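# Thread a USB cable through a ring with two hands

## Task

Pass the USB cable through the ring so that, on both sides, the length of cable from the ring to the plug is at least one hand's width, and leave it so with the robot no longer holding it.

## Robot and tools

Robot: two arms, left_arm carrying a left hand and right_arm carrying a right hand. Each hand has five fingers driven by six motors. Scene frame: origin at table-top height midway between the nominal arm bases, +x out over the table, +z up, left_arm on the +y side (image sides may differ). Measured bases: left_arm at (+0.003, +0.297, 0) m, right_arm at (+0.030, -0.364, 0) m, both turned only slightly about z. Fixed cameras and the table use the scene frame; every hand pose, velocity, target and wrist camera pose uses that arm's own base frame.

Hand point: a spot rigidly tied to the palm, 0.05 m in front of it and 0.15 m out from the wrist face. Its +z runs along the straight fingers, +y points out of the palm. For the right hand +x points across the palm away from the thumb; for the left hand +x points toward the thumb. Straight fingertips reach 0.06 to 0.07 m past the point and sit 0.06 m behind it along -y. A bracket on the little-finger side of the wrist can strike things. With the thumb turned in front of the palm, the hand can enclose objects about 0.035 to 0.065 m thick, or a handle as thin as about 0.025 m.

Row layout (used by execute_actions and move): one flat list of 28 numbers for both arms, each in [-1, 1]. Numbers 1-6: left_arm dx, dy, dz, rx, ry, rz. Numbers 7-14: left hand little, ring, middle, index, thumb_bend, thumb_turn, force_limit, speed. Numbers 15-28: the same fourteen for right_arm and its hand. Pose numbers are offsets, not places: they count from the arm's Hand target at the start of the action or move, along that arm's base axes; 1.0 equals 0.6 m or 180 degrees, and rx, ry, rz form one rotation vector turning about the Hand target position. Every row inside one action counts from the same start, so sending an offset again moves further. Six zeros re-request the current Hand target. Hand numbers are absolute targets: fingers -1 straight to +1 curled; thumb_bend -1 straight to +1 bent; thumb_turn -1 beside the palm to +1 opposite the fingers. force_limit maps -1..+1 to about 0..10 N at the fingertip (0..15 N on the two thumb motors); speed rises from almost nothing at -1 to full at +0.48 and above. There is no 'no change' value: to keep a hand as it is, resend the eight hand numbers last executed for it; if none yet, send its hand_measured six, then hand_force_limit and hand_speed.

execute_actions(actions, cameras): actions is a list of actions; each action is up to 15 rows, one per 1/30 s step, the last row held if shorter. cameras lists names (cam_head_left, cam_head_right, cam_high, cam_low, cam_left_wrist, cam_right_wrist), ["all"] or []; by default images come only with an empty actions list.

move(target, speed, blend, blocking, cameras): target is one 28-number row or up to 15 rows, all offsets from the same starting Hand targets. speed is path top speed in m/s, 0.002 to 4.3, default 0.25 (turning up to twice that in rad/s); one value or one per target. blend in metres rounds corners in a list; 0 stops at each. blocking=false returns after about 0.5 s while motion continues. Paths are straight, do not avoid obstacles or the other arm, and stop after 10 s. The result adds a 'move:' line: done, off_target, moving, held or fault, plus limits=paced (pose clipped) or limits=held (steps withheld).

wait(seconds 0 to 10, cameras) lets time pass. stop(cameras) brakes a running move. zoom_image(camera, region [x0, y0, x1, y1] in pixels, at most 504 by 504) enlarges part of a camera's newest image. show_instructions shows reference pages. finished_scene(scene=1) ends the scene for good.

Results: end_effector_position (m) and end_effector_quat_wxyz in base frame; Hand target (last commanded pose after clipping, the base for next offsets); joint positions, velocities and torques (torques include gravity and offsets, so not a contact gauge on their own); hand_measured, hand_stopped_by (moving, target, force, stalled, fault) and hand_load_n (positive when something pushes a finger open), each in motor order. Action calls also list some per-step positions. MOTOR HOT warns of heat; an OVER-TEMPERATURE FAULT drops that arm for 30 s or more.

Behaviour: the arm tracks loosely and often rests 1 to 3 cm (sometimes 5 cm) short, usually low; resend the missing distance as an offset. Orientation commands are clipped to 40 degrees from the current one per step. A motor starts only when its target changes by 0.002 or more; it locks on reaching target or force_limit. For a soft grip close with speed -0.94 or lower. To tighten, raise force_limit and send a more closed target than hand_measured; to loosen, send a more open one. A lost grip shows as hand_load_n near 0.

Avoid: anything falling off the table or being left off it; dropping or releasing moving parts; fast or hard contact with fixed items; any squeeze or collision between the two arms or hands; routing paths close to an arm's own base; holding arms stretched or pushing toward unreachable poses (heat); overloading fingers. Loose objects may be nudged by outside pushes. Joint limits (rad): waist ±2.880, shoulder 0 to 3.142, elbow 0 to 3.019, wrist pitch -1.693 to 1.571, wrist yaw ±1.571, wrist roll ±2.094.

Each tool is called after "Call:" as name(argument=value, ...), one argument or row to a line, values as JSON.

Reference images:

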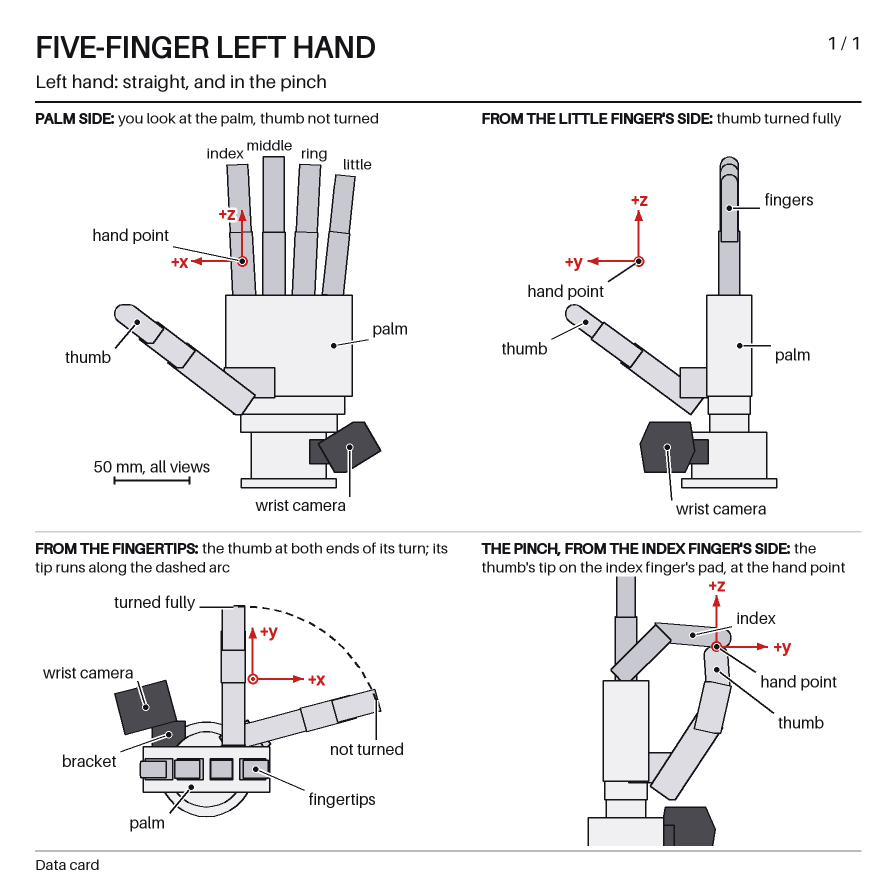

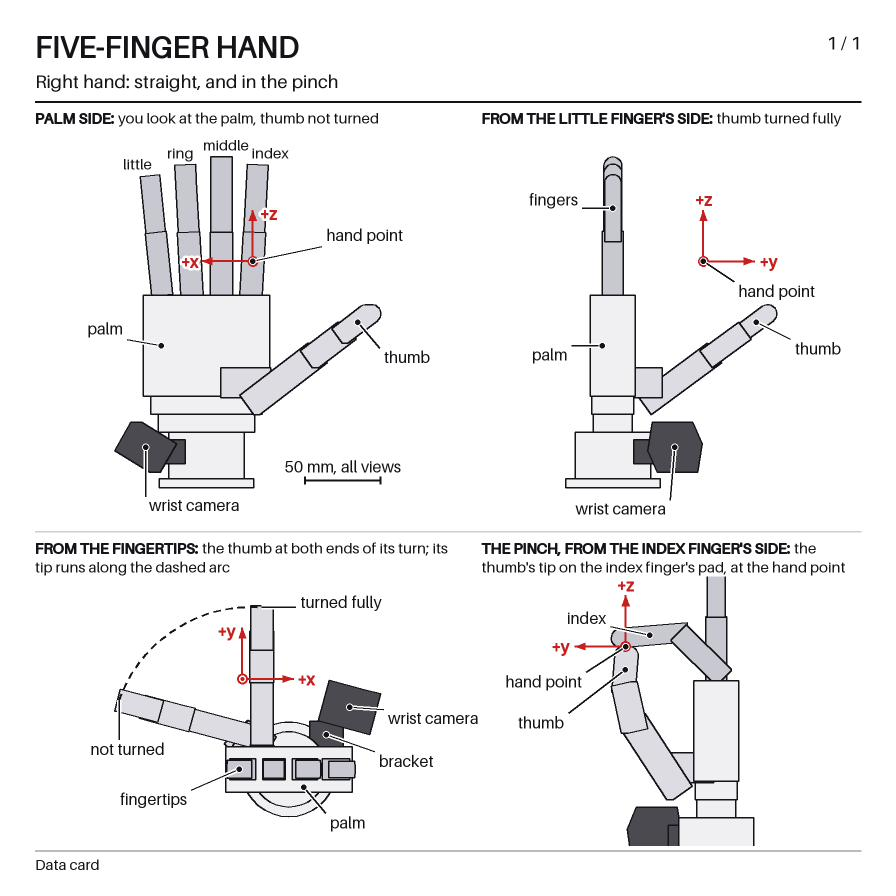

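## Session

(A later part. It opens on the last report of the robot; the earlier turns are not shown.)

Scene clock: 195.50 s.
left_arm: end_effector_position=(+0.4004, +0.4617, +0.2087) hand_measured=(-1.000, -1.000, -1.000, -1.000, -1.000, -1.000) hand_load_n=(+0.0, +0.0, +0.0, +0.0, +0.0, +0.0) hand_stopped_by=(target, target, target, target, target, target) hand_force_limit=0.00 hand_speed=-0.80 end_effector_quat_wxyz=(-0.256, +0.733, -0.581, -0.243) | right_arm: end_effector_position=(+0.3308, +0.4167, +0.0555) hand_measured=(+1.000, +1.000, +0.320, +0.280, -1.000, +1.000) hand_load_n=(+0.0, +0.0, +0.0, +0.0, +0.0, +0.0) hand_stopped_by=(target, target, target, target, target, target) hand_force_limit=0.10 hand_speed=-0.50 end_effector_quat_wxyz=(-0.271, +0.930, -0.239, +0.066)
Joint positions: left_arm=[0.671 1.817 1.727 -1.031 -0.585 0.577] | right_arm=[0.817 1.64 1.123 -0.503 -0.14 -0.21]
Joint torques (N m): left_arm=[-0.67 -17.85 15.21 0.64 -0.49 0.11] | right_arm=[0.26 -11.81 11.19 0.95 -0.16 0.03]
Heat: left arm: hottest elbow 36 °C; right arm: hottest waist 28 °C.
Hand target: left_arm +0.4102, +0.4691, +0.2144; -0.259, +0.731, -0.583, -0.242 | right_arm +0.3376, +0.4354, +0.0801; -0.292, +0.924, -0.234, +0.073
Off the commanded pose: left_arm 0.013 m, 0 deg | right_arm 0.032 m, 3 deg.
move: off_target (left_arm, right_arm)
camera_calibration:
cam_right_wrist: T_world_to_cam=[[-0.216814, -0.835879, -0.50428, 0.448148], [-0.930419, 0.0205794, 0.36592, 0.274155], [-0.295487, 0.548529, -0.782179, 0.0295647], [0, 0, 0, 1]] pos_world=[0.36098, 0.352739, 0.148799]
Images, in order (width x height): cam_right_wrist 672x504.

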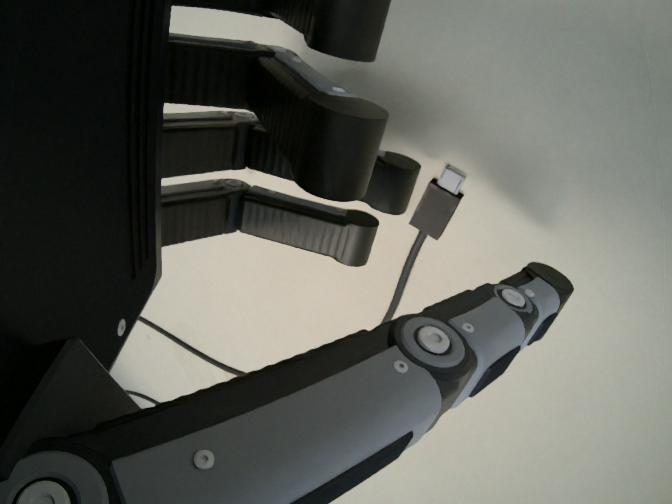

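Call:
move(
  target=[0,0,0,0,0,0,-1,-1,-1,-1,-1,-1,0,-0.8,-0.006,0.003,-0.082,0,0,0,1,1,0.32,0.28,-0.9,1,0.1,-0.5],
  cameras=["cam_right_wrist"],
  speed=0.06,
)

Call:
zoom_image(
  camera="cam_right_wrist",
  region=[300, 120, 600, 340],
)

Scene clock: 202.37 s.
left_arm: end_effector_position=(+0.4004, +0.4617, +0.2087) hand_measured=(-1.000, -1.000, -1.000, -1.000, -1.000, -1.000) hand_load_n=(+0.0, +0.0, +0.0, +0.0, +0.0, +0.0) hand_stopped_by=(target, target, target, target, target, target) hand_force_limit=0.00 hand_speed=-0.80 end_effector_quat_wxyz=(-0.256, +0.733, -0.581, -0.243) | right_arm: end_effector_position=(+0.3396, +0.4327, +0.0403) hand_measured=(+1.000, +1.000, +0.320, +0.280, -0.900, +1.000) hand_load_n=(+0.0, +0.0, +0.0, +0.0, +0.0, +0.0) hand_stopped_by=(target, target, target, target, target, target) hand_force_limit=0.10 hand_speed=-0.50 end_effector_quat_wxyz=(-0.295, +0.923, -0.235, +0.077)
Joint positions: left_arm=[0.671 1.817 1.727 -1.031 -0.585 0.577] | right_arm=[0.825 1.677 1.109 -0.396 -0.139 -0.204]
Joint torques (N m): left_arm=[-0.67 -17.85 15.21 0.64 -0.49 0.11] | right_arm=[0.32 -10.11 7.05 1.92 0.01 0.02]
Heat: left arm: hottest elbow 36 °C; right arm: hottest waist 28 °C.
Hand target: left_arm +0.4102, +0.4691, +0.2144; -0.259, +0.731, -0.583, -0.242 | right_arm +0.3341, +0.4372, +0.0309; -0.292, +0.924, -0.234, +0.073
Off the commanded pose: left_arm 0.013 m, 0 deg | right_arm 0.012 m, 1 deg.
move: off_target (left_arm, right_arm)
camera_calibration:
cam_right_wrist: T_world_to_cam=[[-0.196379, -0.814206, -0.546355, 0.44109], [-0.942774, 0.00366015, 0.333412, 0.300319], [-0.269466, 0.580565, -0.768331, -0.011732], [0, 0, 0, 1]] pos_world=[0.366592, 0.36485, 0.131848]
Images, in order (width x height): cam_right_wrist 672x504.

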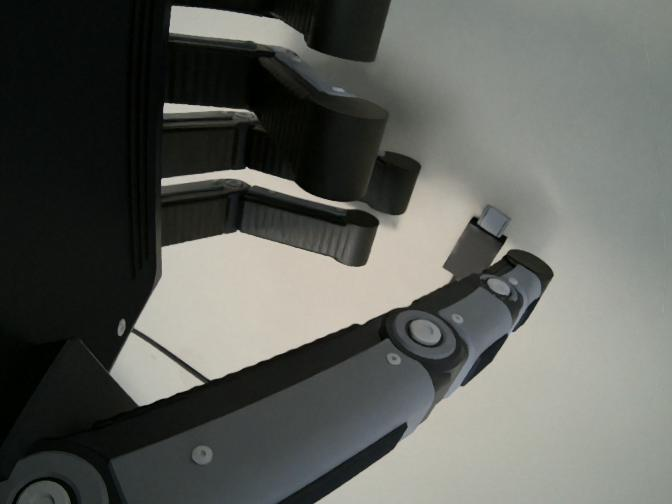

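Scaled by 1.680 from the camera's 672x504 image, which has a finer 960x720 frame.

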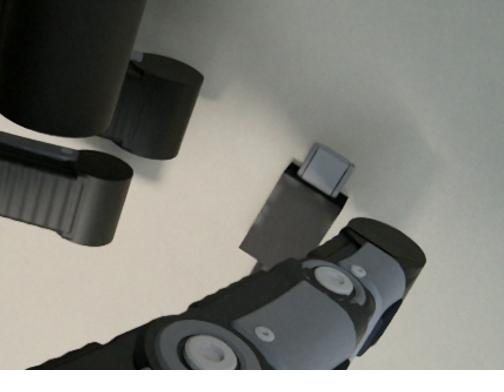

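Call:
move(
  target=[0,0,0,0,0,0,-1,-1,-1,-1,-1,-1,0,-0.8,-0.0167,-0.030,-0.033,0,0,0,1,1,0.32,0.28,-0.9,1,0.1,-0.5],
  cameras=["cam_right_wrist"],
  speed=0.05,
)

Call:
zoom_image(
  camera="cam_right_wrist",
  region=[300, 120, 600, 340],
)

Scene clock: 205.27 s.
left_arm: end_effector_position=(+0.4004, +0.4617, +0.2087) hand_measured=(-1.000, -1.000, -1.000, -1.000, -1.000, -1.000) hand_load_n=(+0.0, +0.0, +0.0, +0.0, +0.0, +0.0) hand_stopped_by=(target, target, target, target, target, target) hand_force_limit=0.00 hand_speed=-0.80 end_effector_quat_wxyz=(-0.256, +0.733, -0.581, -0.243) | right_arm: end_effector_position=(+0.3295, +0.4220, +0.0209) hand_measured=(+1.000, +1.000, +0.320, +0.280, -0.900, +1.000) hand_load_n=(+0.0, +0.0, +0.0, -4.5, +0.0, +0.0) hand_stopped_by=(target, target, target, target, target, target) hand_force_limit=0.10 hand_speed=-0.50 end_effector_quat_wxyz=(-0.297, +0.922, -0.235, +0.078)
Joint positions: left_arm=[0.671 1.817 1.727 -1.031 -0.585 0.577] | right_arm=[0.825 1.672 1.04 -0.328 -0.14 -0.204]
Joint torques (N m): left_arm=[-0.67 -17.85 15.21 0.62 -0.49 0.11] | right_arm=[-0.62 -10.29 5.82 1.85 -0.16 -0.07]
Heat: left arm: hottest elbow 36 °C; right arm: hottest waist 28 °C.
Hand target: left_arm +0.4102, +0.4691, +0.2144; -0.259, +0.731, -0.583, -0.242 | right_arm +0.3240, +0.4191, +0.0110; -0.292, +0.924, -0.235, +0.073
Off the commanded pose: left_arm 0.013 m, 0 deg | right_arm 0.012 m, 1 deg.
move: off_target (left_arm, right_arm)
camera_calibration:
cam_right_wrist: T_world_to_cam=[[-0.195251, -0.812415, -0.549417, 0.418811], [-0.943416, 0.0024793, 0.331603, 0.298128], [-0.268037, 0.583074, -0.766929, -0.0247693], [0, 0, 0, 1]] pos_world=[0.356393, 0.353951, 0.112245]
Images, in order (width x height): cam_right_wrist 672x504.

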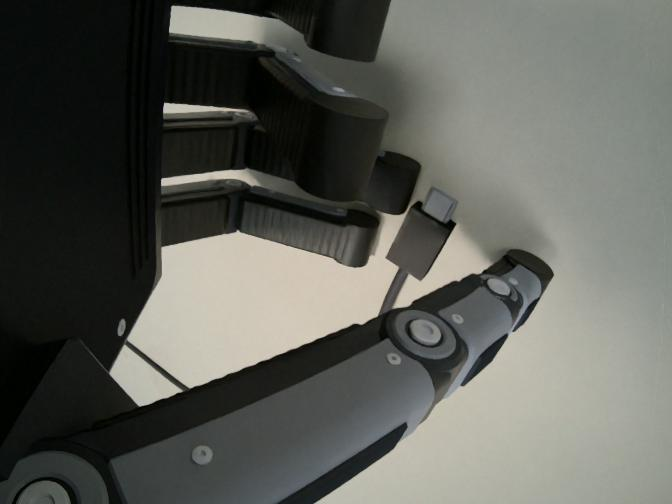

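Scaled by 1.680 from the camera's 672x504 image, which has a finer 960x720 frame.

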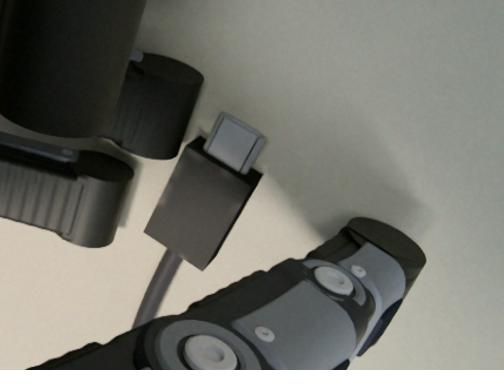

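Call:
move(
  target=[0,0,0,0,0,0,-1,-1,-1,-1,-1,-1,0,-0.8,0,0,0.007,0,0,0,1,1,0.32,0.28,0.0,1,-0.4,-0.85],
  cameras=["cam_right_wrist"],
  speed=0.05,
)

Call:
zoom_image(
  camera="cam_right_wrist",
  region=[300, 120, 600, 340],
)

Scene clock: 210.70 s.
left_arm: end_effector_position=(+0.4004, +0.4617, +0.2087) hand_measured=(-1.000, -1.000, -1.000, -1.000, -1.000, -1.000) hand_load_n=(+0.0, +0.0, +0.0, +0.0, +0.0, +0.0) hand_stopped_by=(target, target, target, target, target, target) hand_force_limit=0.00 hand_speed=-0.80 end_effector_quat_wxyz=(-0.256, +0.733, -0.581, -0.243) | right_arm: end_effector_position=(+0.3297, +0.4222, +0.0215) hand_measured=(+1.000, +1.000, +0.320, +0.280, -0.526, +1.000) hand_load_n=(+0.0, +0.5, +3.0, -2.5, +5.0, +2.0) hand_stopped_by=(target, target, target, target, force, target) hand_force_limit=-0.40 hand_speed=-0.85 end_effector_quat_wxyz=(-0.298, +0.922, -0.234, +0.078)
Joint positions: left_arm=[0.671 1.817 1.727 -1.031 -0.585 0.577] | right_arm=[0.825 1.671 1.04 -0.328 -0.14 -0.204]
Joint torques (N m): left_arm=[-0.67 -17.85 15.21 0.64 -0.5 0.11] | right_arm=[-0.62 -10.7 6.16 1.43 -0.16 -0.06]
Heat: left arm: hottest elbow 36 °C; right arm: hottest waist 28 °C.
Hand target: left_arm +0.4102, +0.4691, +0.2144; -0.259, +0.731, -0.583, -0.242 | right_arm +0.3240, +0.4192, +0.0152; -0.292, +0.924, -0.234, +0.073
Off the commanded pose: left_arm 0.013 m, 0 deg | right_arm 0.009 m, 1 deg.
move: off_target (left_arm)
camera_calibration:
cam_right_wrist: T_world_to_cam=[[-0.194669, -0.811779, -0.550562, 0.418801], [-0.94374, 0.00204019, 0.330681, 0.298433], [-0.267317, 0.583961, -0.766506, -0.0249787], [0, 0, 0, 1]] pos_world=[0.356493, 0.353952, 0.112744]
Images, in order (width x height): cam_right_wrist 672x504.

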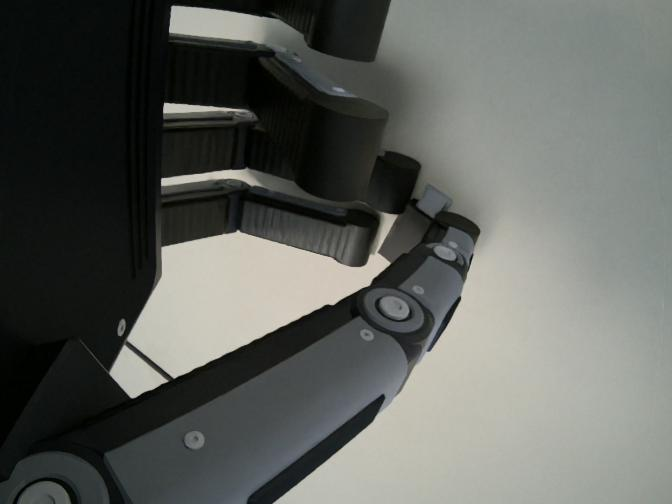

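Scaled by 1.680 from the camera's 672x504 image, which has a finer 960x720 frame.

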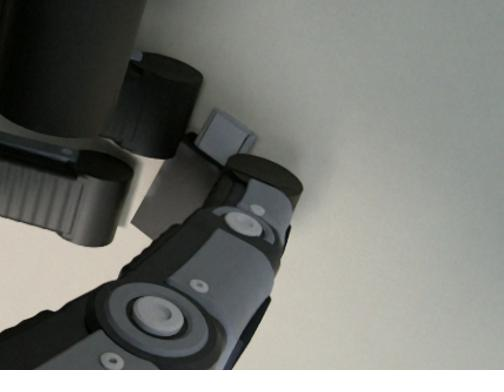

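Call:
move(
  target=[0,0,0,0,0,0,-1,-1,-1,-1,-1,-1,0,-0.8,0,0,0.008,0,0,0,1,1,0.32,0.5,0.0,1,-0.5,-0.85],
  cameras=["cam_right_wrist"],
  speed=0.05,
)

Call:
zoom_image(
  camera="cam_right_wrist",
  region=[300, 120, 600, 340],
)

Scene clock: 213.73 s.
left_arm: end_effector_position=(+0.4004, +0.4617, +0.2087) hand_measured=(-1.000, -1.000, -1.000, -1.000, -1.000, -1.000) hand_load_n=(+0.0, +0.0, +0.0, +0.0, +0.5, +0.0) hand_stopped_by=(target, target, target, target, target, target) hand_force_limit=0.00 hand_speed=-0.80 end_effector_quat_wxyz=(-0.256, +0.733, -0.581, -0.243) | right_arm: end_effector_position=(+0.3296, +0.4221, +0.0216) hand_measured=(+1.000, +1.000, +0.320, +0.500, -0.526, +1.000) hand_load_n=(+0.0, +0.0, +3.0, +0.0, +5.0, +2.0) hand_stopped_by=(target, target, target, target, force, target) hand_force_limit=-0.50 hand_speed=-0.85 end_effector_quat_wxyz=(-0.297, +0.922, -0.234, +0.078)
Joint positions: left_arm=[0.671 1.817 1.727 -1.031 -0.585 0.577] | right_arm=[0.825 1.671 1.04 -0.328 -0.14 -0.204]
Joint torques (N m): left_arm=[-0.67 -17.85 15.21 0.64 -0.49 0.11] | right_arm=[-0.56 -11.16 6.58 0.91 -0.16 -0.07]
Heat: left arm: hottest elbow 36 °C; right arm: hottest waist 28 °C.
Hand target: left_arm +0.4102, +0.4691, +0.2144; -0.259, +0.731, -0.583, -0.242 | right_arm +0.3240, +0.4192, +0.0201; -0.292, +0.924, -0.234, +0.073
Off the commanded pose: left_arm 0.013 m, 0 deg | right_arm 0.006 m, 1 deg.
move: off_target (left_arm)
camera_calibration:
cam_right_wrist: T_world_to_cam=[[-0.194796, -0.811929, -0.550296, 0.418879], [-0.943658, 0.00211704, 0.330917, 0.298189], [-0.267516, 0.583752, -0.766596, -0.0246383], [0, 0, 0, 1]] pos_world=[0.356393, 0.353851, 0.112944]
Images, in order (width x height): cam_right_wrist 672x504.

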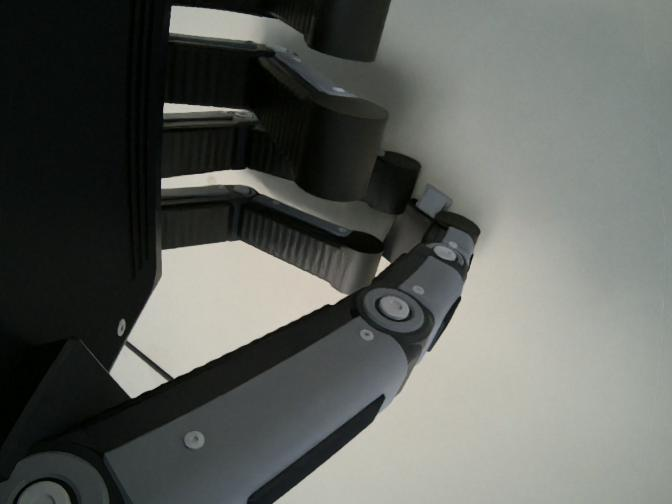

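Scaled by 1.680 from the camera's 672x504 image, which has a finer 960x720 frame.

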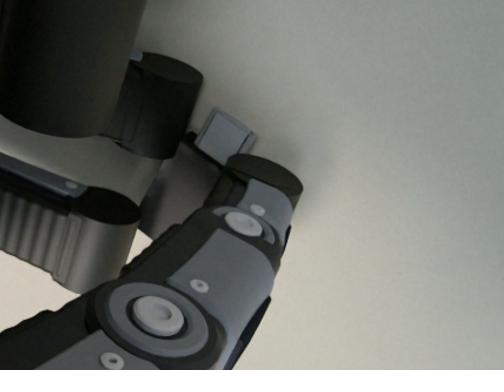

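Call:
move(
  target=[0,0,0,0,0,0,-1,-1,-1,-1,-1,-1,0,-0.8,0,0,0.07,0,0,0,1,1,0.32,0.5,0.0,1,-0.5,-0.85],
  cameras=["cam_right_wrist"],
  speed=0.05,
)

Call:
zoom_image(
  camera="cam_right_wrist",
  region=[300, 120, 600, 340],
)

Scene clock: 217.13 s.
left_arm: end_effector_position=(+0.4004, +0.4617, +0.2087) hand_measured=(-1.000, -1.000, -1.000, -1.000, -1.000, -1.000) hand_load_n=(+0.0, +0.0, +0.5, +0.0, +0.0, +0.0) hand_stopped_by=(target, target, target, target, target, target) hand_force_limit=0.00 hand_speed=-0.80 end_effector_quat_wxyz=(-0.256, +0.733, -0.581, -0.243) | right_arm: end_effector_position=(+0.3135, +0.4047, +0.0399) hand_measured=(+1.000, +1.000, +0.320, +0.500, -0.526, +1.000) hand_load_n=(+0.0, +0.0, +4.0, +0.5, +4.0, +2.0) hand_stopped_by=(target, target, target, target, force, target) hand_force_limit=-0.50 hand_speed=-0.85 end_effector_quat_wxyz=(-0.273, +0.930, -0.239, +0.065)
Joint positions: left_arm=[0.671 1.817 1.727 -1.031 -0.585 0.577] | right_arm=[0.825 1.614 1.04 -0.443 -0.14 -0.204]
Joint torques (N m): left_arm=[-0.73 -17.9 15.2 0.64 -0.5 0.11] | right_arm=[-0.56 -11.22 10.66 0.85 -0.17 -0.06]
Heat: left arm: hottest elbow 36 °C; right arm: hottest waist 28 °C.
Hand target: left_arm +0.4102, +0.4691, +0.2144; -0.259, +0.731, -0.583, -0.242 | right_arm +0.3241, +0.4192, +0.0620; -0.292, +0.924, -0.234, +0.073
Off the commanded pose: left_arm 0.013 m, 0 deg | right_arm 0.029 m, 2 deg.
move: off_target (left_arm, right_arm)
camera_calibration:
cam_right_wrist: T_world_to_cam=[[-0.215401, -0.834135, -0.507761, 0.425473], [-0.93011, 0.016846, 0.366895, 0.265389], [-0.297486, 0.551303, -0.779466, 0.0181266], [0, 0, 0, 1]] pos_world=[0.34388, 0.340438, 0.132798]
Images, in order (width x height): cam_right_wrist 672x504.

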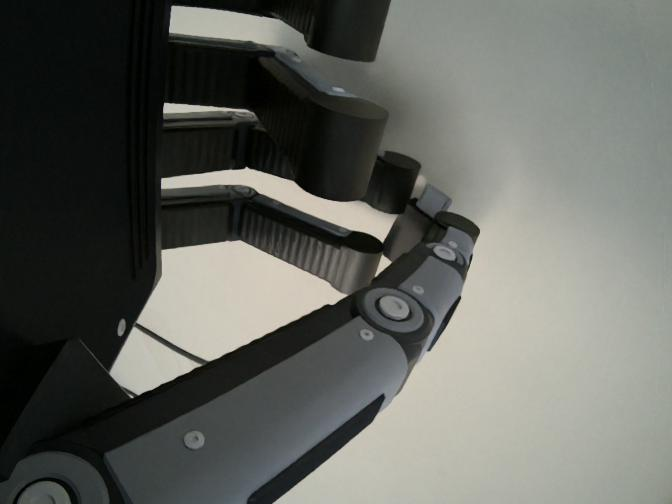

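Scaled by 1.680 from the camera's 672x504 image, which has a finer 960x720 frame.

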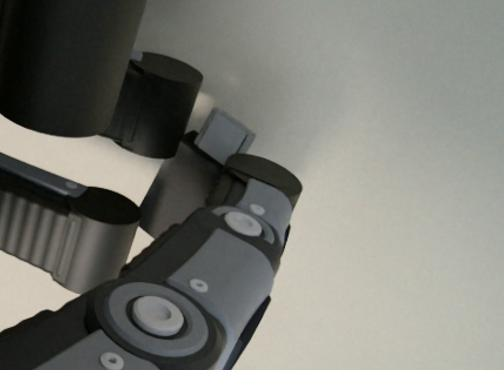

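Call:
move(
  target=[0,0,0,0,0,0,-1,-1,-1,-1,-1,-1,0,-0.8,0.043,-0.307,0.03,0,0,-0.36,1,1,0.32,0.5,0.0,1,-0.5,-0.85],
  cameras=["cam_right_wrist","cam_head_left","cam_head_right"],
  speed=0.15,
)

Call:
zoom_image(
  camera="cam_right_wrist",
  region=[300, 120, 600, 340],
)

Scene clock: 223.20 s.
left_arm: end_effector_position=(+0.4004, +0.4617, +0.2087) hand_measured=(-1.000, -1.000, -1.000, -1.000, -1.000, -1.000) hand_load_n=(+0.0, +0.0, +0.0, +0.0, +0.0, +0.0) hand_stopped_by=(target, target, target, target, target, target) hand_force_limit=0.00 hand_speed=-0.80 end_effector_quat_wxyz=(-0.256, +0.733, -0.581, -0.243) | right_arm: end_effector_position=(+0.3498, +0.2417, +0.0788) hand_measured=(+1.000, +1.000, +0.320, +0.500, -0.526, +1.000) hand_load_n=(+0.0, +0.0, +4.0, +0.0, +4.5, +1.5) hand_stopped_by=(target, target, target, target, force, target) hand_force_limit=-0.50 hand_speed=-0.85 end_effector_quat_wxyz=(-0.210, +0.662, -0.685, +0.217)
Joint positions: left_arm=[0.671 1.817 1.727 -1.031 -0.585 0.577] | right_arm=[0.642 1.29 0.811 -0.59 0.369 0.58]
Joint torques (N m): left_arm=[-0.67 -17.85 15.21 0.64 -0.5 0.11] | right_arm=[-1.85 -7.36 7.13 0.83 0.35 0.05]
Heat: left arm: hottest elbow 37 °C; right arm: hottest waist 28 °C.
Hand target: left_arm +0.4102, +0.4691, +0.2144; -0.259, +0.731, -0.583, -0.242 | right_arm +0.3498, +0.2350, +0.0800; -0.208, +0.655, -0.693, +0.219
Off the commanded pose: left_arm 0.013 m, 0 deg | right_arm 0.007 m, 1 deg.
move: off_target (left_arm)
camera_calibration:
cam_right_wrist: T_world_to_cam=[[-0.819286, -0.187751, -0.541775, 0.37478], [-0.417318, 0.843218, 0.338864, -0.089226], [0.393212, 0.503719, -0.769189, -0.0816786], [0, 0, 0, 1]] pos_world=[0.301933, 0.186745, 0.170455]
Images, in order (width x height): cam_head_left 672x504, cam_head_right 672x504, cam_right_wrist 672x504.

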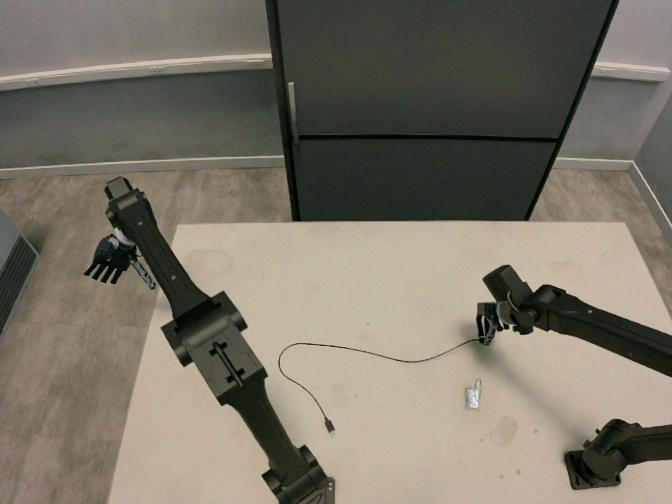

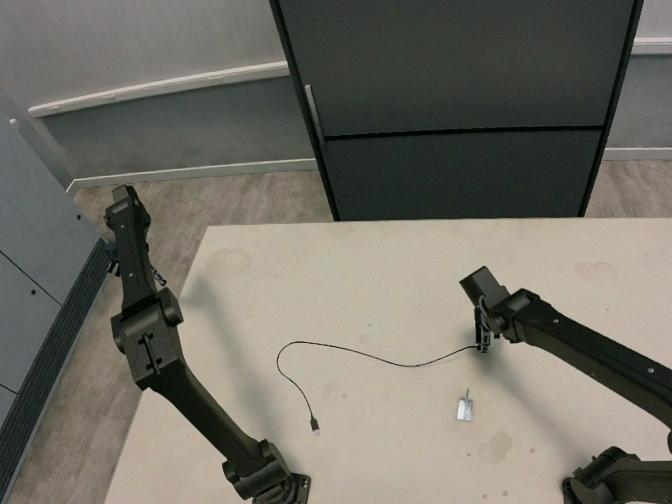

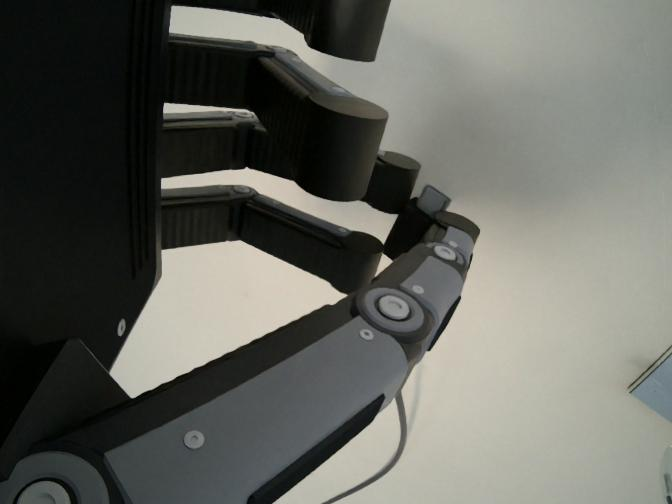

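Scaled by 1.680 from the camera's 672x504 image, which has a finer 960x720 frame.

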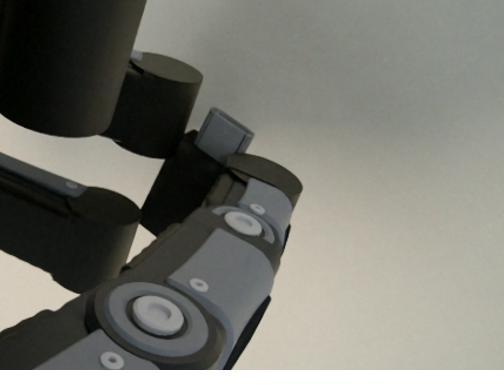

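Call:
move(
  target=[-0.083,-1.26,0.06,-0.2107,-0.1686,-0.1625,1,1,-0.1,-0.1,-1,1,0,0,0,0,0,0,0,0.083,1,1,0.32,0.5,0.0,1,-0.5,-0.85],
  cameras=["all"],
  speed=0.3,
)

every number of target must lie in its column's range; nothing of the call was run
Scene clock: 235.87 s.
left_arm: end_effector_position=(+0.4004, +0.4617, +0.2087) hand_measured=(-1.000, -1.000, -1.000, -1.000, -1.000, -1.000) hand_load_n=(+0.0, +0.0, +0.0, +0.0, +0.0, +0.0) hand_stopped_by=(target, target, target, target, target, target) hand_force_limit=0.00 hand_speed=-0.80 end_effector_quat_wxyz=(-0.256, +0.733, -0.581, -0.243) | right_arm: end_effector_position=(+0.3498, +0.2417, +0.0788) hand_measured=(+1.000, +1.000, +0.320, +0.500, -0.526, +1.000) hand_load_n=(+0.0, +0.0, +4.0, +0.0, +4.0, +1.5) hand_stopped_by=(target, target, target, target, force, target) hand_force_limit=-0.50 hand_speed=-0.85 end_effector_quat_wxyz=(-0.210, +0.662, -0.686, +0.217)
Joint positions: left_arm=[0.671 1.817 1.727 -1.031 -0.585 0.577] | right_arm=[0.642 1.29 0.811 -0.59 0.369 0.581]
Joint torques (N m): left_arm=[-0.73 -17.85 15.21 0.64 -0.5 0.11] | right_arm=[-1.85 -7.36 7.15 0.84 0.35 0.03]
Heat: left arm: hottest elbow 37 °C; right arm: hottest waist 28 °C.
Hand target: left_arm +0.4102, +0.4691, +0.2144; -0.259, +0.731, -0.583, -0.242 | right_arm +0.3498, +0.2350, +0.0800; -0.208, +0.655, -0.693, +0.219
Off the commanded pose: left_arm 0.013 m, 0 deg | right_arm 0.007 m, 1 deg.

Call:
move(
  target=[-0.083,-0.98,0.06,-0.2107,-0.1686,-0.1625,1,1,-0.1,-0.1,-1,1,0,0,0,0,0,0,0,0.083,1,1,0.32,0.5,0.0,1,-0.5,-0.85],
  cameras=["all"],
  speed=0.3,
)

Scene clock: 241.03 s.
left_arm: end_effector_position=(+0.3581, -0.1126, +0.2510) hand_measured=(+1.000, +1.000, -0.100, -0.100, -1.000, +1.000) hand_load_n=(+0.0, +0.0, +0.0, +0.0, +0.0, +0.0) hand_stopped_by=(target, target, target, target, target, target) hand_force_limit=0.00 hand_speed=0.00 end_effector_quat_wxyz=(+0.201, -0.646, +0.705, -0.214) | right_arm: end_effector_position=(+0.3462, +0.2391, +0.0770) hand_measured=(+1.000, +1.000, +0.320, +0.500, -0.526, +1.000) hand_load_n=(+0.0, +0.0, +4.0, +0.0, +4.5, +1.5) hand_stopped_by=(target, target, target, target, force, target) hand_force_limit=-0.50 hand_speed=-0.85 end_effector_quat_wxyz=(-0.227, +0.742, -0.602, +0.186)
Joint positions: left_arm=[-0.252 1.04 1.082 -1.023 -0.099 -0.135] | right_arm=[0.591 1.277 0.791 -0.524 0.213 0.321]
Joint torques (N m): left_arm=[-1.55 -6.12 10.85 2.11 -0.25 -0.12] | right_arm=[-1.9 -7.3 7.15 1.85 0.06 -0.19]
Heat: left arm: hottest elbow 36 °C; right arm: hottest waist 28 °C.
Hand target: left_arm +0.3604, -0.1188, +0.2503; +0.203, -0.645, +0.703, -0.221 | right_arm +0.3498, +0.2349, +0.0800; -0.234, +0.739, -0.602, +0.190
Off the commanded pose: left_arm 0.007 m, 1 deg | right_arm 0.006 m, 1 deg.
move: done
camera_calibration:
cam_left_wrist: T_world_to_cam=[[0.780701, -0.34852, 0.51869, -0.444758], [-0.545047, -0.785766, 0.292397, 0.0337358], [0.305663, -0.510985, -0.803408, 0.151221], [0, 0, 0, 1]] pos_world=[0.319388, -0.051227, 0.342319]
cam_right_wrist: T_world_to_cam=[[-0.759553, -0.38117, -0.527056, 0.394759], [-0.601305, 0.720449, 0.345522, 0.00455346], [0.248014, 0.579364, -0.776419, -0.0475493], [0, 0, 0, 1]] pos_world=[0.314371, 0.174738, 0.169568]

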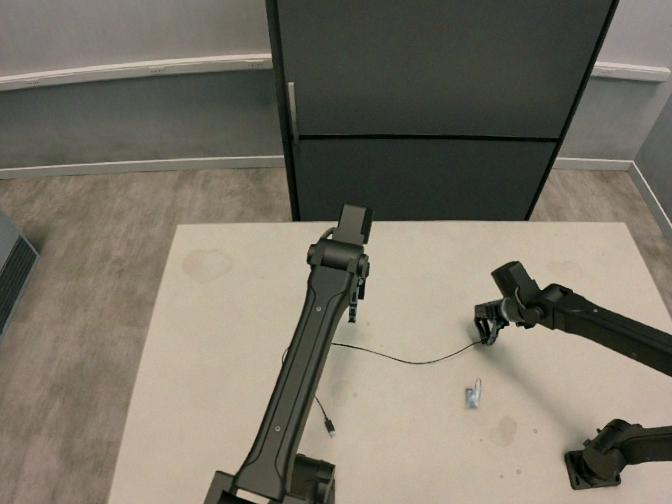

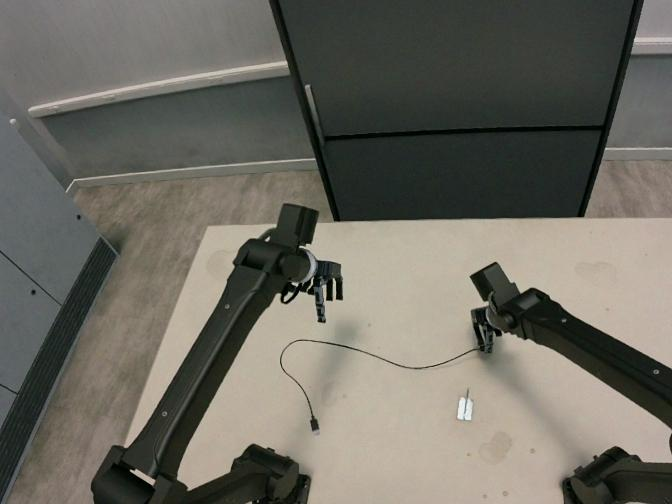

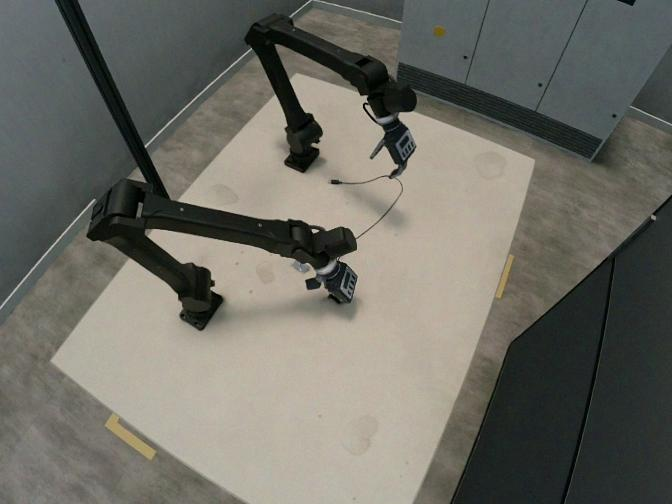

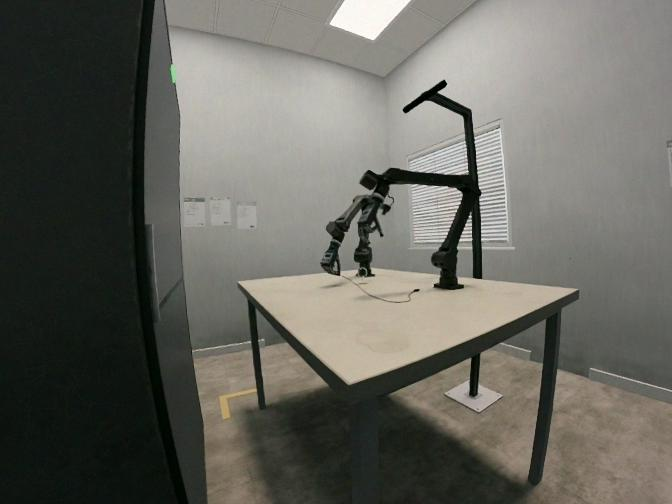

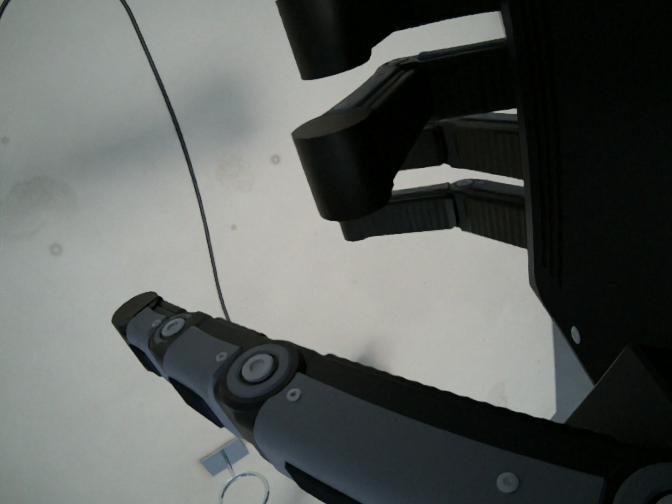

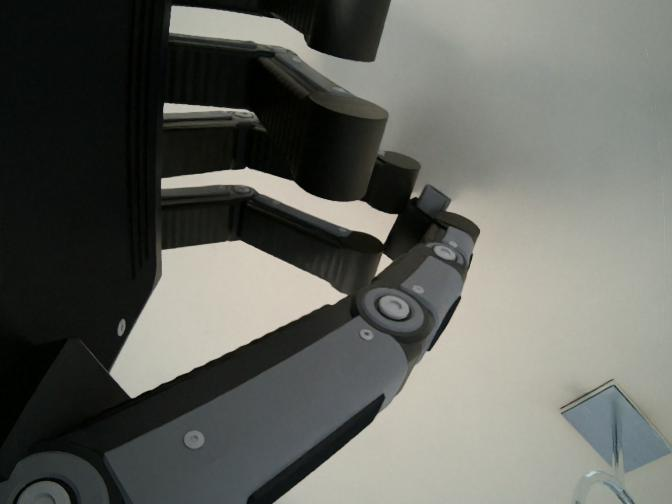

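Call:
move(
  target=[0,-0.317,-0.12,0,0,0,1,1,-0.1,-0.1,-1,1,0,0,0,0,0,0,0,0,1,1,0.32,0.5,0.0,1,-0.5,-0.85],
  cameras=["cam_head_left","cam_head_right","cam_left_wrist","cam_right_wrist","cam_high"],
  speed=0.2,
)

Scene clock: 247.07 s.
left_arm: end_effector_position=(+0.3460, -0.2904, +0.1601) hand_measured=(+1.000, +1.000, -0.100, -0.100, -1.000, +1.000) hand_load_n=(+0.0, +0.0, +0.0, +0.0, +0.0, +0.0) hand_stopped_by=(target, target, target, target, target, target) hand_force_limit=0.00 hand_speed=0.00 end_effector_quat_wxyz=(+0.201, -0.644, +0.712, -0.194) | right_arm: end_effector_position=(+0.3462, +0.2391, +0.0770) hand_measured=(+1.000, +1.000, +0.320, +0.500, -0.526, +1.000) hand_load_n=(+0.0, +0.0, +4.0, +0.0, +4.0, +1.5) hand_stopped_by=(target, target, target, target, force, target) hand_force_limit=-0.50 hand_speed=-0.85 end_effector_quat_wxyz=(-0.227, +0.742, -0.602, +0.186)
Joint positions: left_arm=[-0.725 1.313 1.075 -0.877 -0.35 -0.543] | right_arm=[0.591 1.277 0.791 -0.524 0.213 0.321]
Joint torques (N m): left_arm=[-1.2 -9.52 14.78 1.85 -0.47 -0.11] | right_arm=[-1.9 -7.3 7.13 1.87 0.05 -0.19]
Heat: left arm: hottest elbow 36 °C; right arm: hottest waist 28 °C.
Hand target: left_arm +0.3604, -0.3090, +0.1783; +0.203, -0.645, +0.703, -0.221 | right_arm +0.3498, +0.2349, +0.0800; -0.234, +0.739, -0.602, +0.190
Off the commanded pose: left_arm 0.030 m, 3 deg | right_arm 0.006 m, 1 deg.
move: off_target (left_arm)
camera_calibration:
cam_left_wrist: T_world_to_cam=[[0.793281, -0.367823, 0.485192, -0.454687], [-0.540285, -0.792666, 0.282439, -0.0880675], [0.280707, -0.486196, -0.827537, 0.0107329], [0, 0, 0, 1]] pos_world=[0.3101, -0.231834, 0.254366]
cam_right_wrist: T_world_to_cam=[[-0.759553, -0.38117, -0.527056, 0.394759], [-0.601305, 0.720449, 0.345522, 0.00455346], [0.248014, 0.579364, -0.776419, -0.0475493], [0, 0, 0, 1]] pos_world=[0.314371, 0.174738, 0.169568]
Images, in order (width x height): cam_head_left 672x504, cam_head_right 672x504, cam_high 672x504, cam_left_wrist 672x504, cam_right_wrist 672x504.

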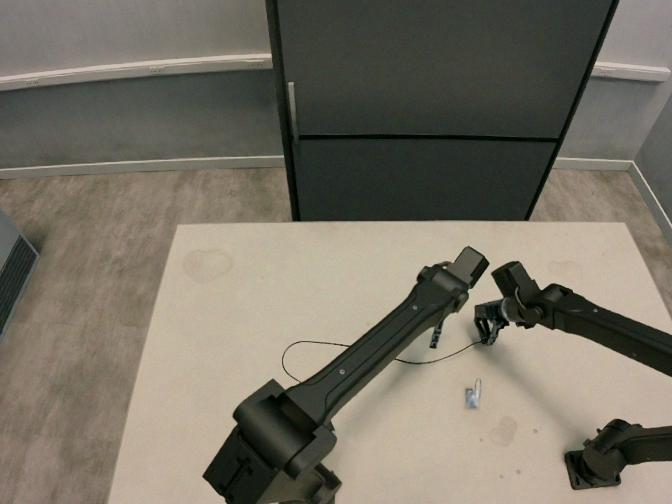

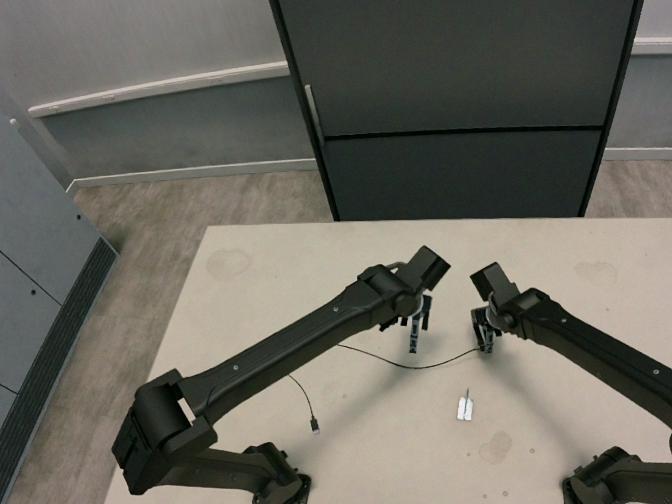

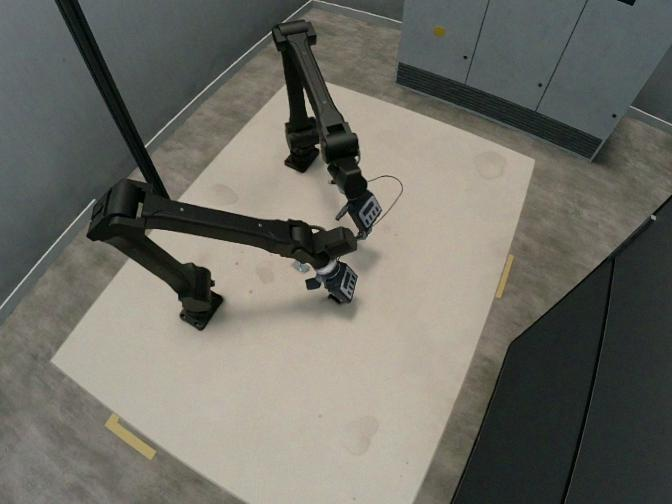

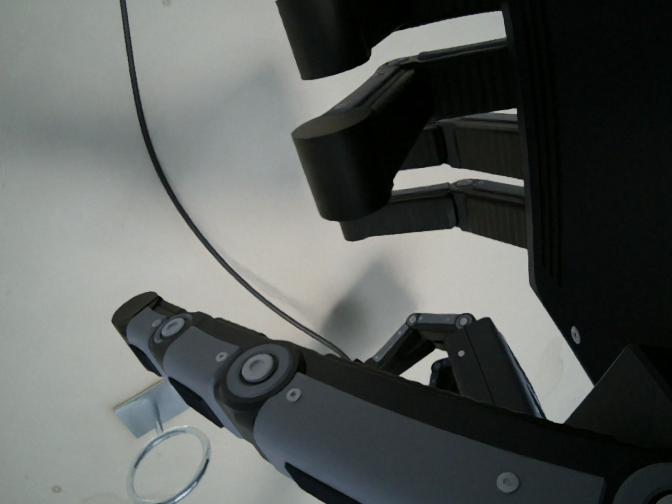

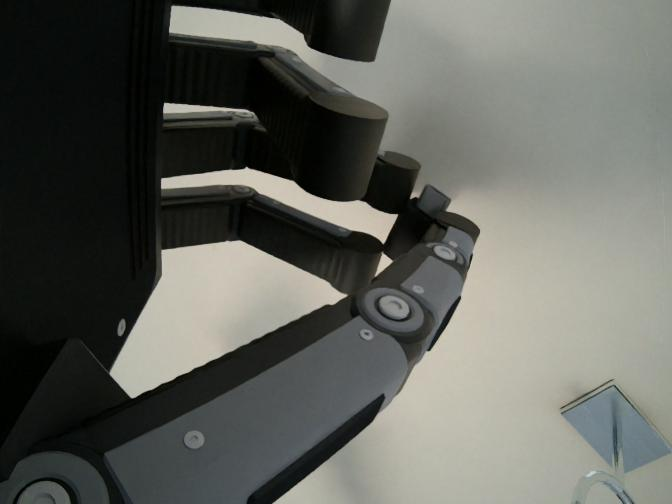

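Call:
move(
  target=[0.01,0,-0.03,-0.017,-0.11,-0.044,1,1,-0.1,-0.1,-1,1,0,0,0,0,0,0,0,0,1,1,0.32,0.5,0.0,1,-0.5,-0.85],
  cameras=["cam_head_left","cam_head_right","cam_left_wrist","cam_high"],
  speed=0.2,
)

Scene clock: 260.17 s.
left_arm: end_effector_position=(+0.3688, -0.3036, +0.1567) hand_measured=(+1.000, +1.000, -0.100, -0.100, -1.000, +1.000) hand_load_n=(+0.5, +0.0, +0.0, +0.0, +0.0, +0.0) hand_stopped_by=(target, target, target, target, target, target) hand_force_limit=0.00 hand_speed=0.00 end_effector_quat_wxyz=(+0.287, -0.562, +0.692, -0.351) | right_arm: end_effector_position=(+0.3462, +0.2391, +0.0770) hand_measured=(+1.000, +1.000, +0.320, +0.500, -0.526, +1.000) hand_load_n=(+0.0, +0.0, +4.0, +0.0, +4.5, +1.5) hand_stopped_by=(target, target, target, target, force, target) hand_force_limit=-0.50 hand_speed=-0.85 end_effector_quat_wxyz=(-0.227, +0.742, -0.602, +0.186)
Joint positions: left_arm=[-0.77 1.194 0.821 -0.34 -0.448 -0.355] | right_arm=[0.591 1.277 0.791 -0.524 0.213 0.321]
Joint torques (N m): left_arm=[-1.44 -9.17 10.48 2.48 -0.33 0.13] | right_arm=[-1.96 -7.36 7.15 1.85 0.06 -0.19]
Heat: left arm: hottest elbow 34 °C; right arm: hottest waist 28 °C.
Hand target: left_arm +0.3663, -0.3091, +0.1603; +0.288, -0.552, +0.694, -0.361 | right_arm +0.3498, +0.2349, +0.0800; -0.234, +0.739, -0.602, +0.190
Off the commanded pose: left_arm 0.007 m, 2 deg | right_arm 0.006 m, 1 deg.
move: done
camera_calibration:
cam_left_wrist: T_world_to_cam=[[0.515389, -0.392785, 0.761639, -0.424395], [-0.706399, -0.697892, 0.118098, 0.0306039], [0.485155, -0.598887, -0.637149, -0.144389], [0, 0, 0, 1]] pos_world=[0.310398, -0.231811, 0.227624]
Images, in order (width x height): cam_head_left 672x504, cam_head_right 672x504, cam_high 672x504, cam_left_wrist 672x504.

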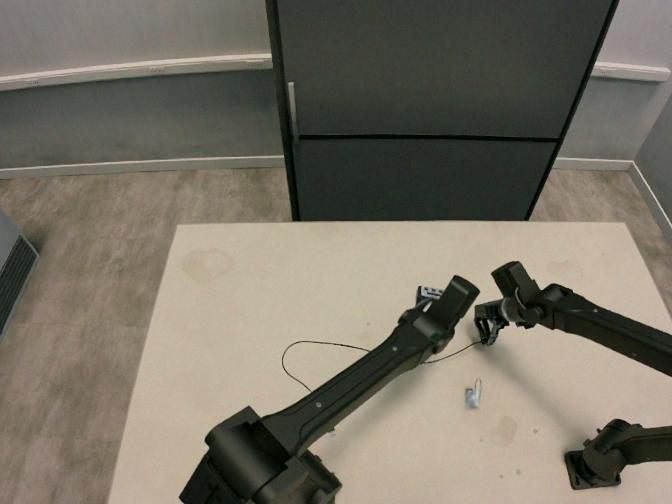

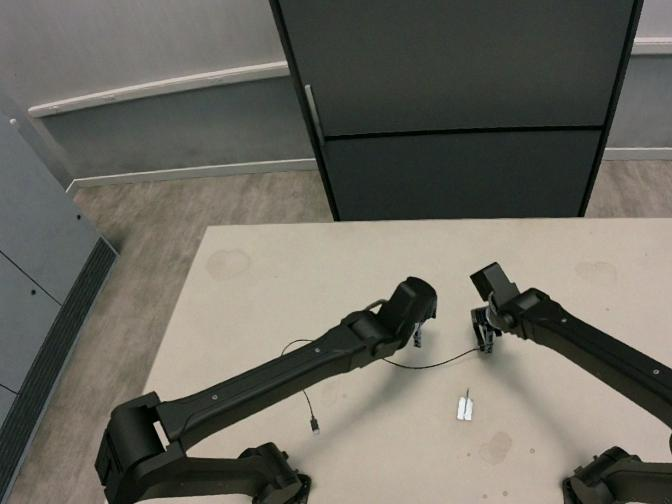

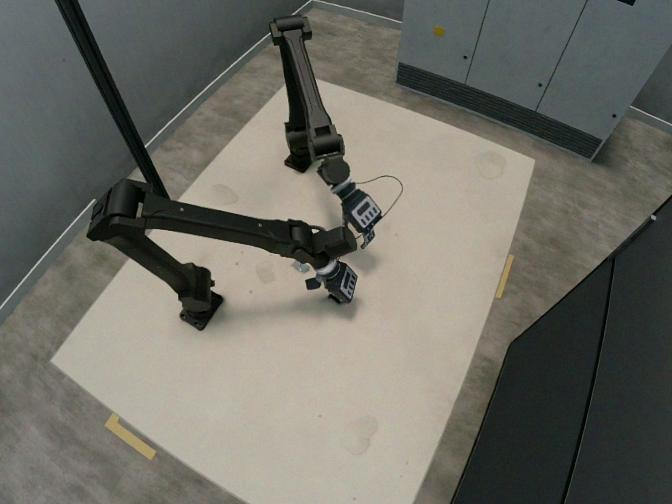

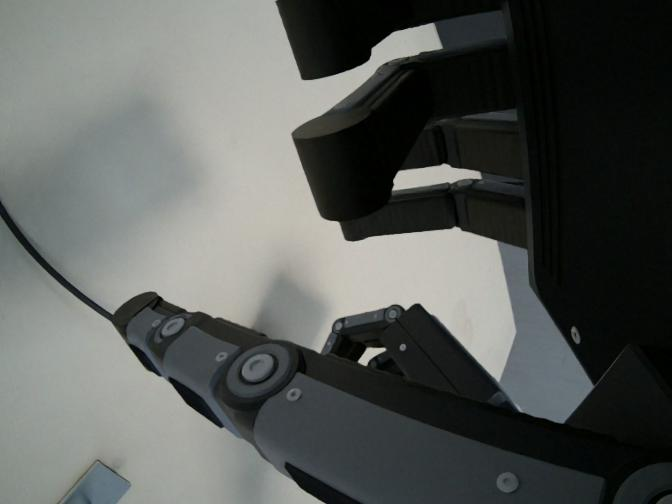

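Call:
zoom_image(
  camera="cam_head_right",
  region=[360, 240, 520, 400],
)

Call:
zoom_image(
  camera="cam_high",
  region=[260, 130, 420, 310],
)

Scaled by 3.150.

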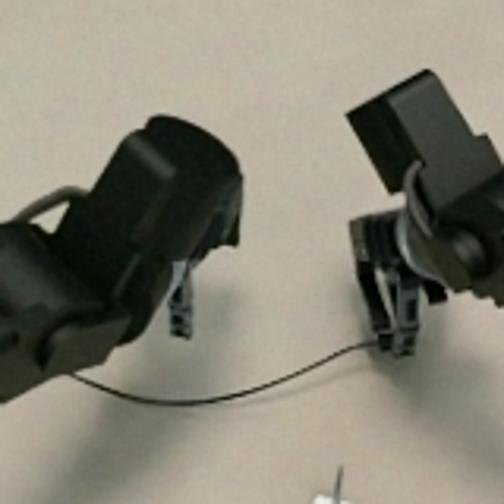

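Scaled by 2.800.

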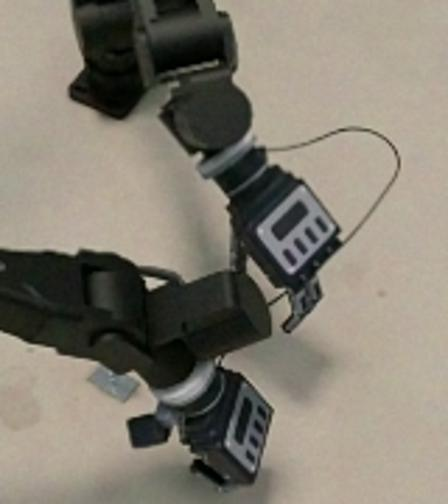

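Call:
zoom_image(
  camera="cam_head_left",
  region=[400, 240, 560, 400],
)

Scaled by 3.150.

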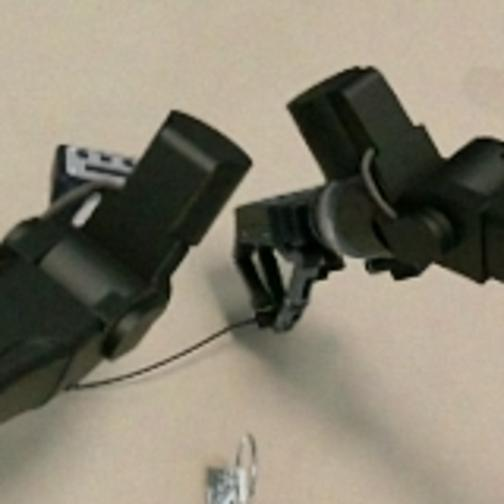

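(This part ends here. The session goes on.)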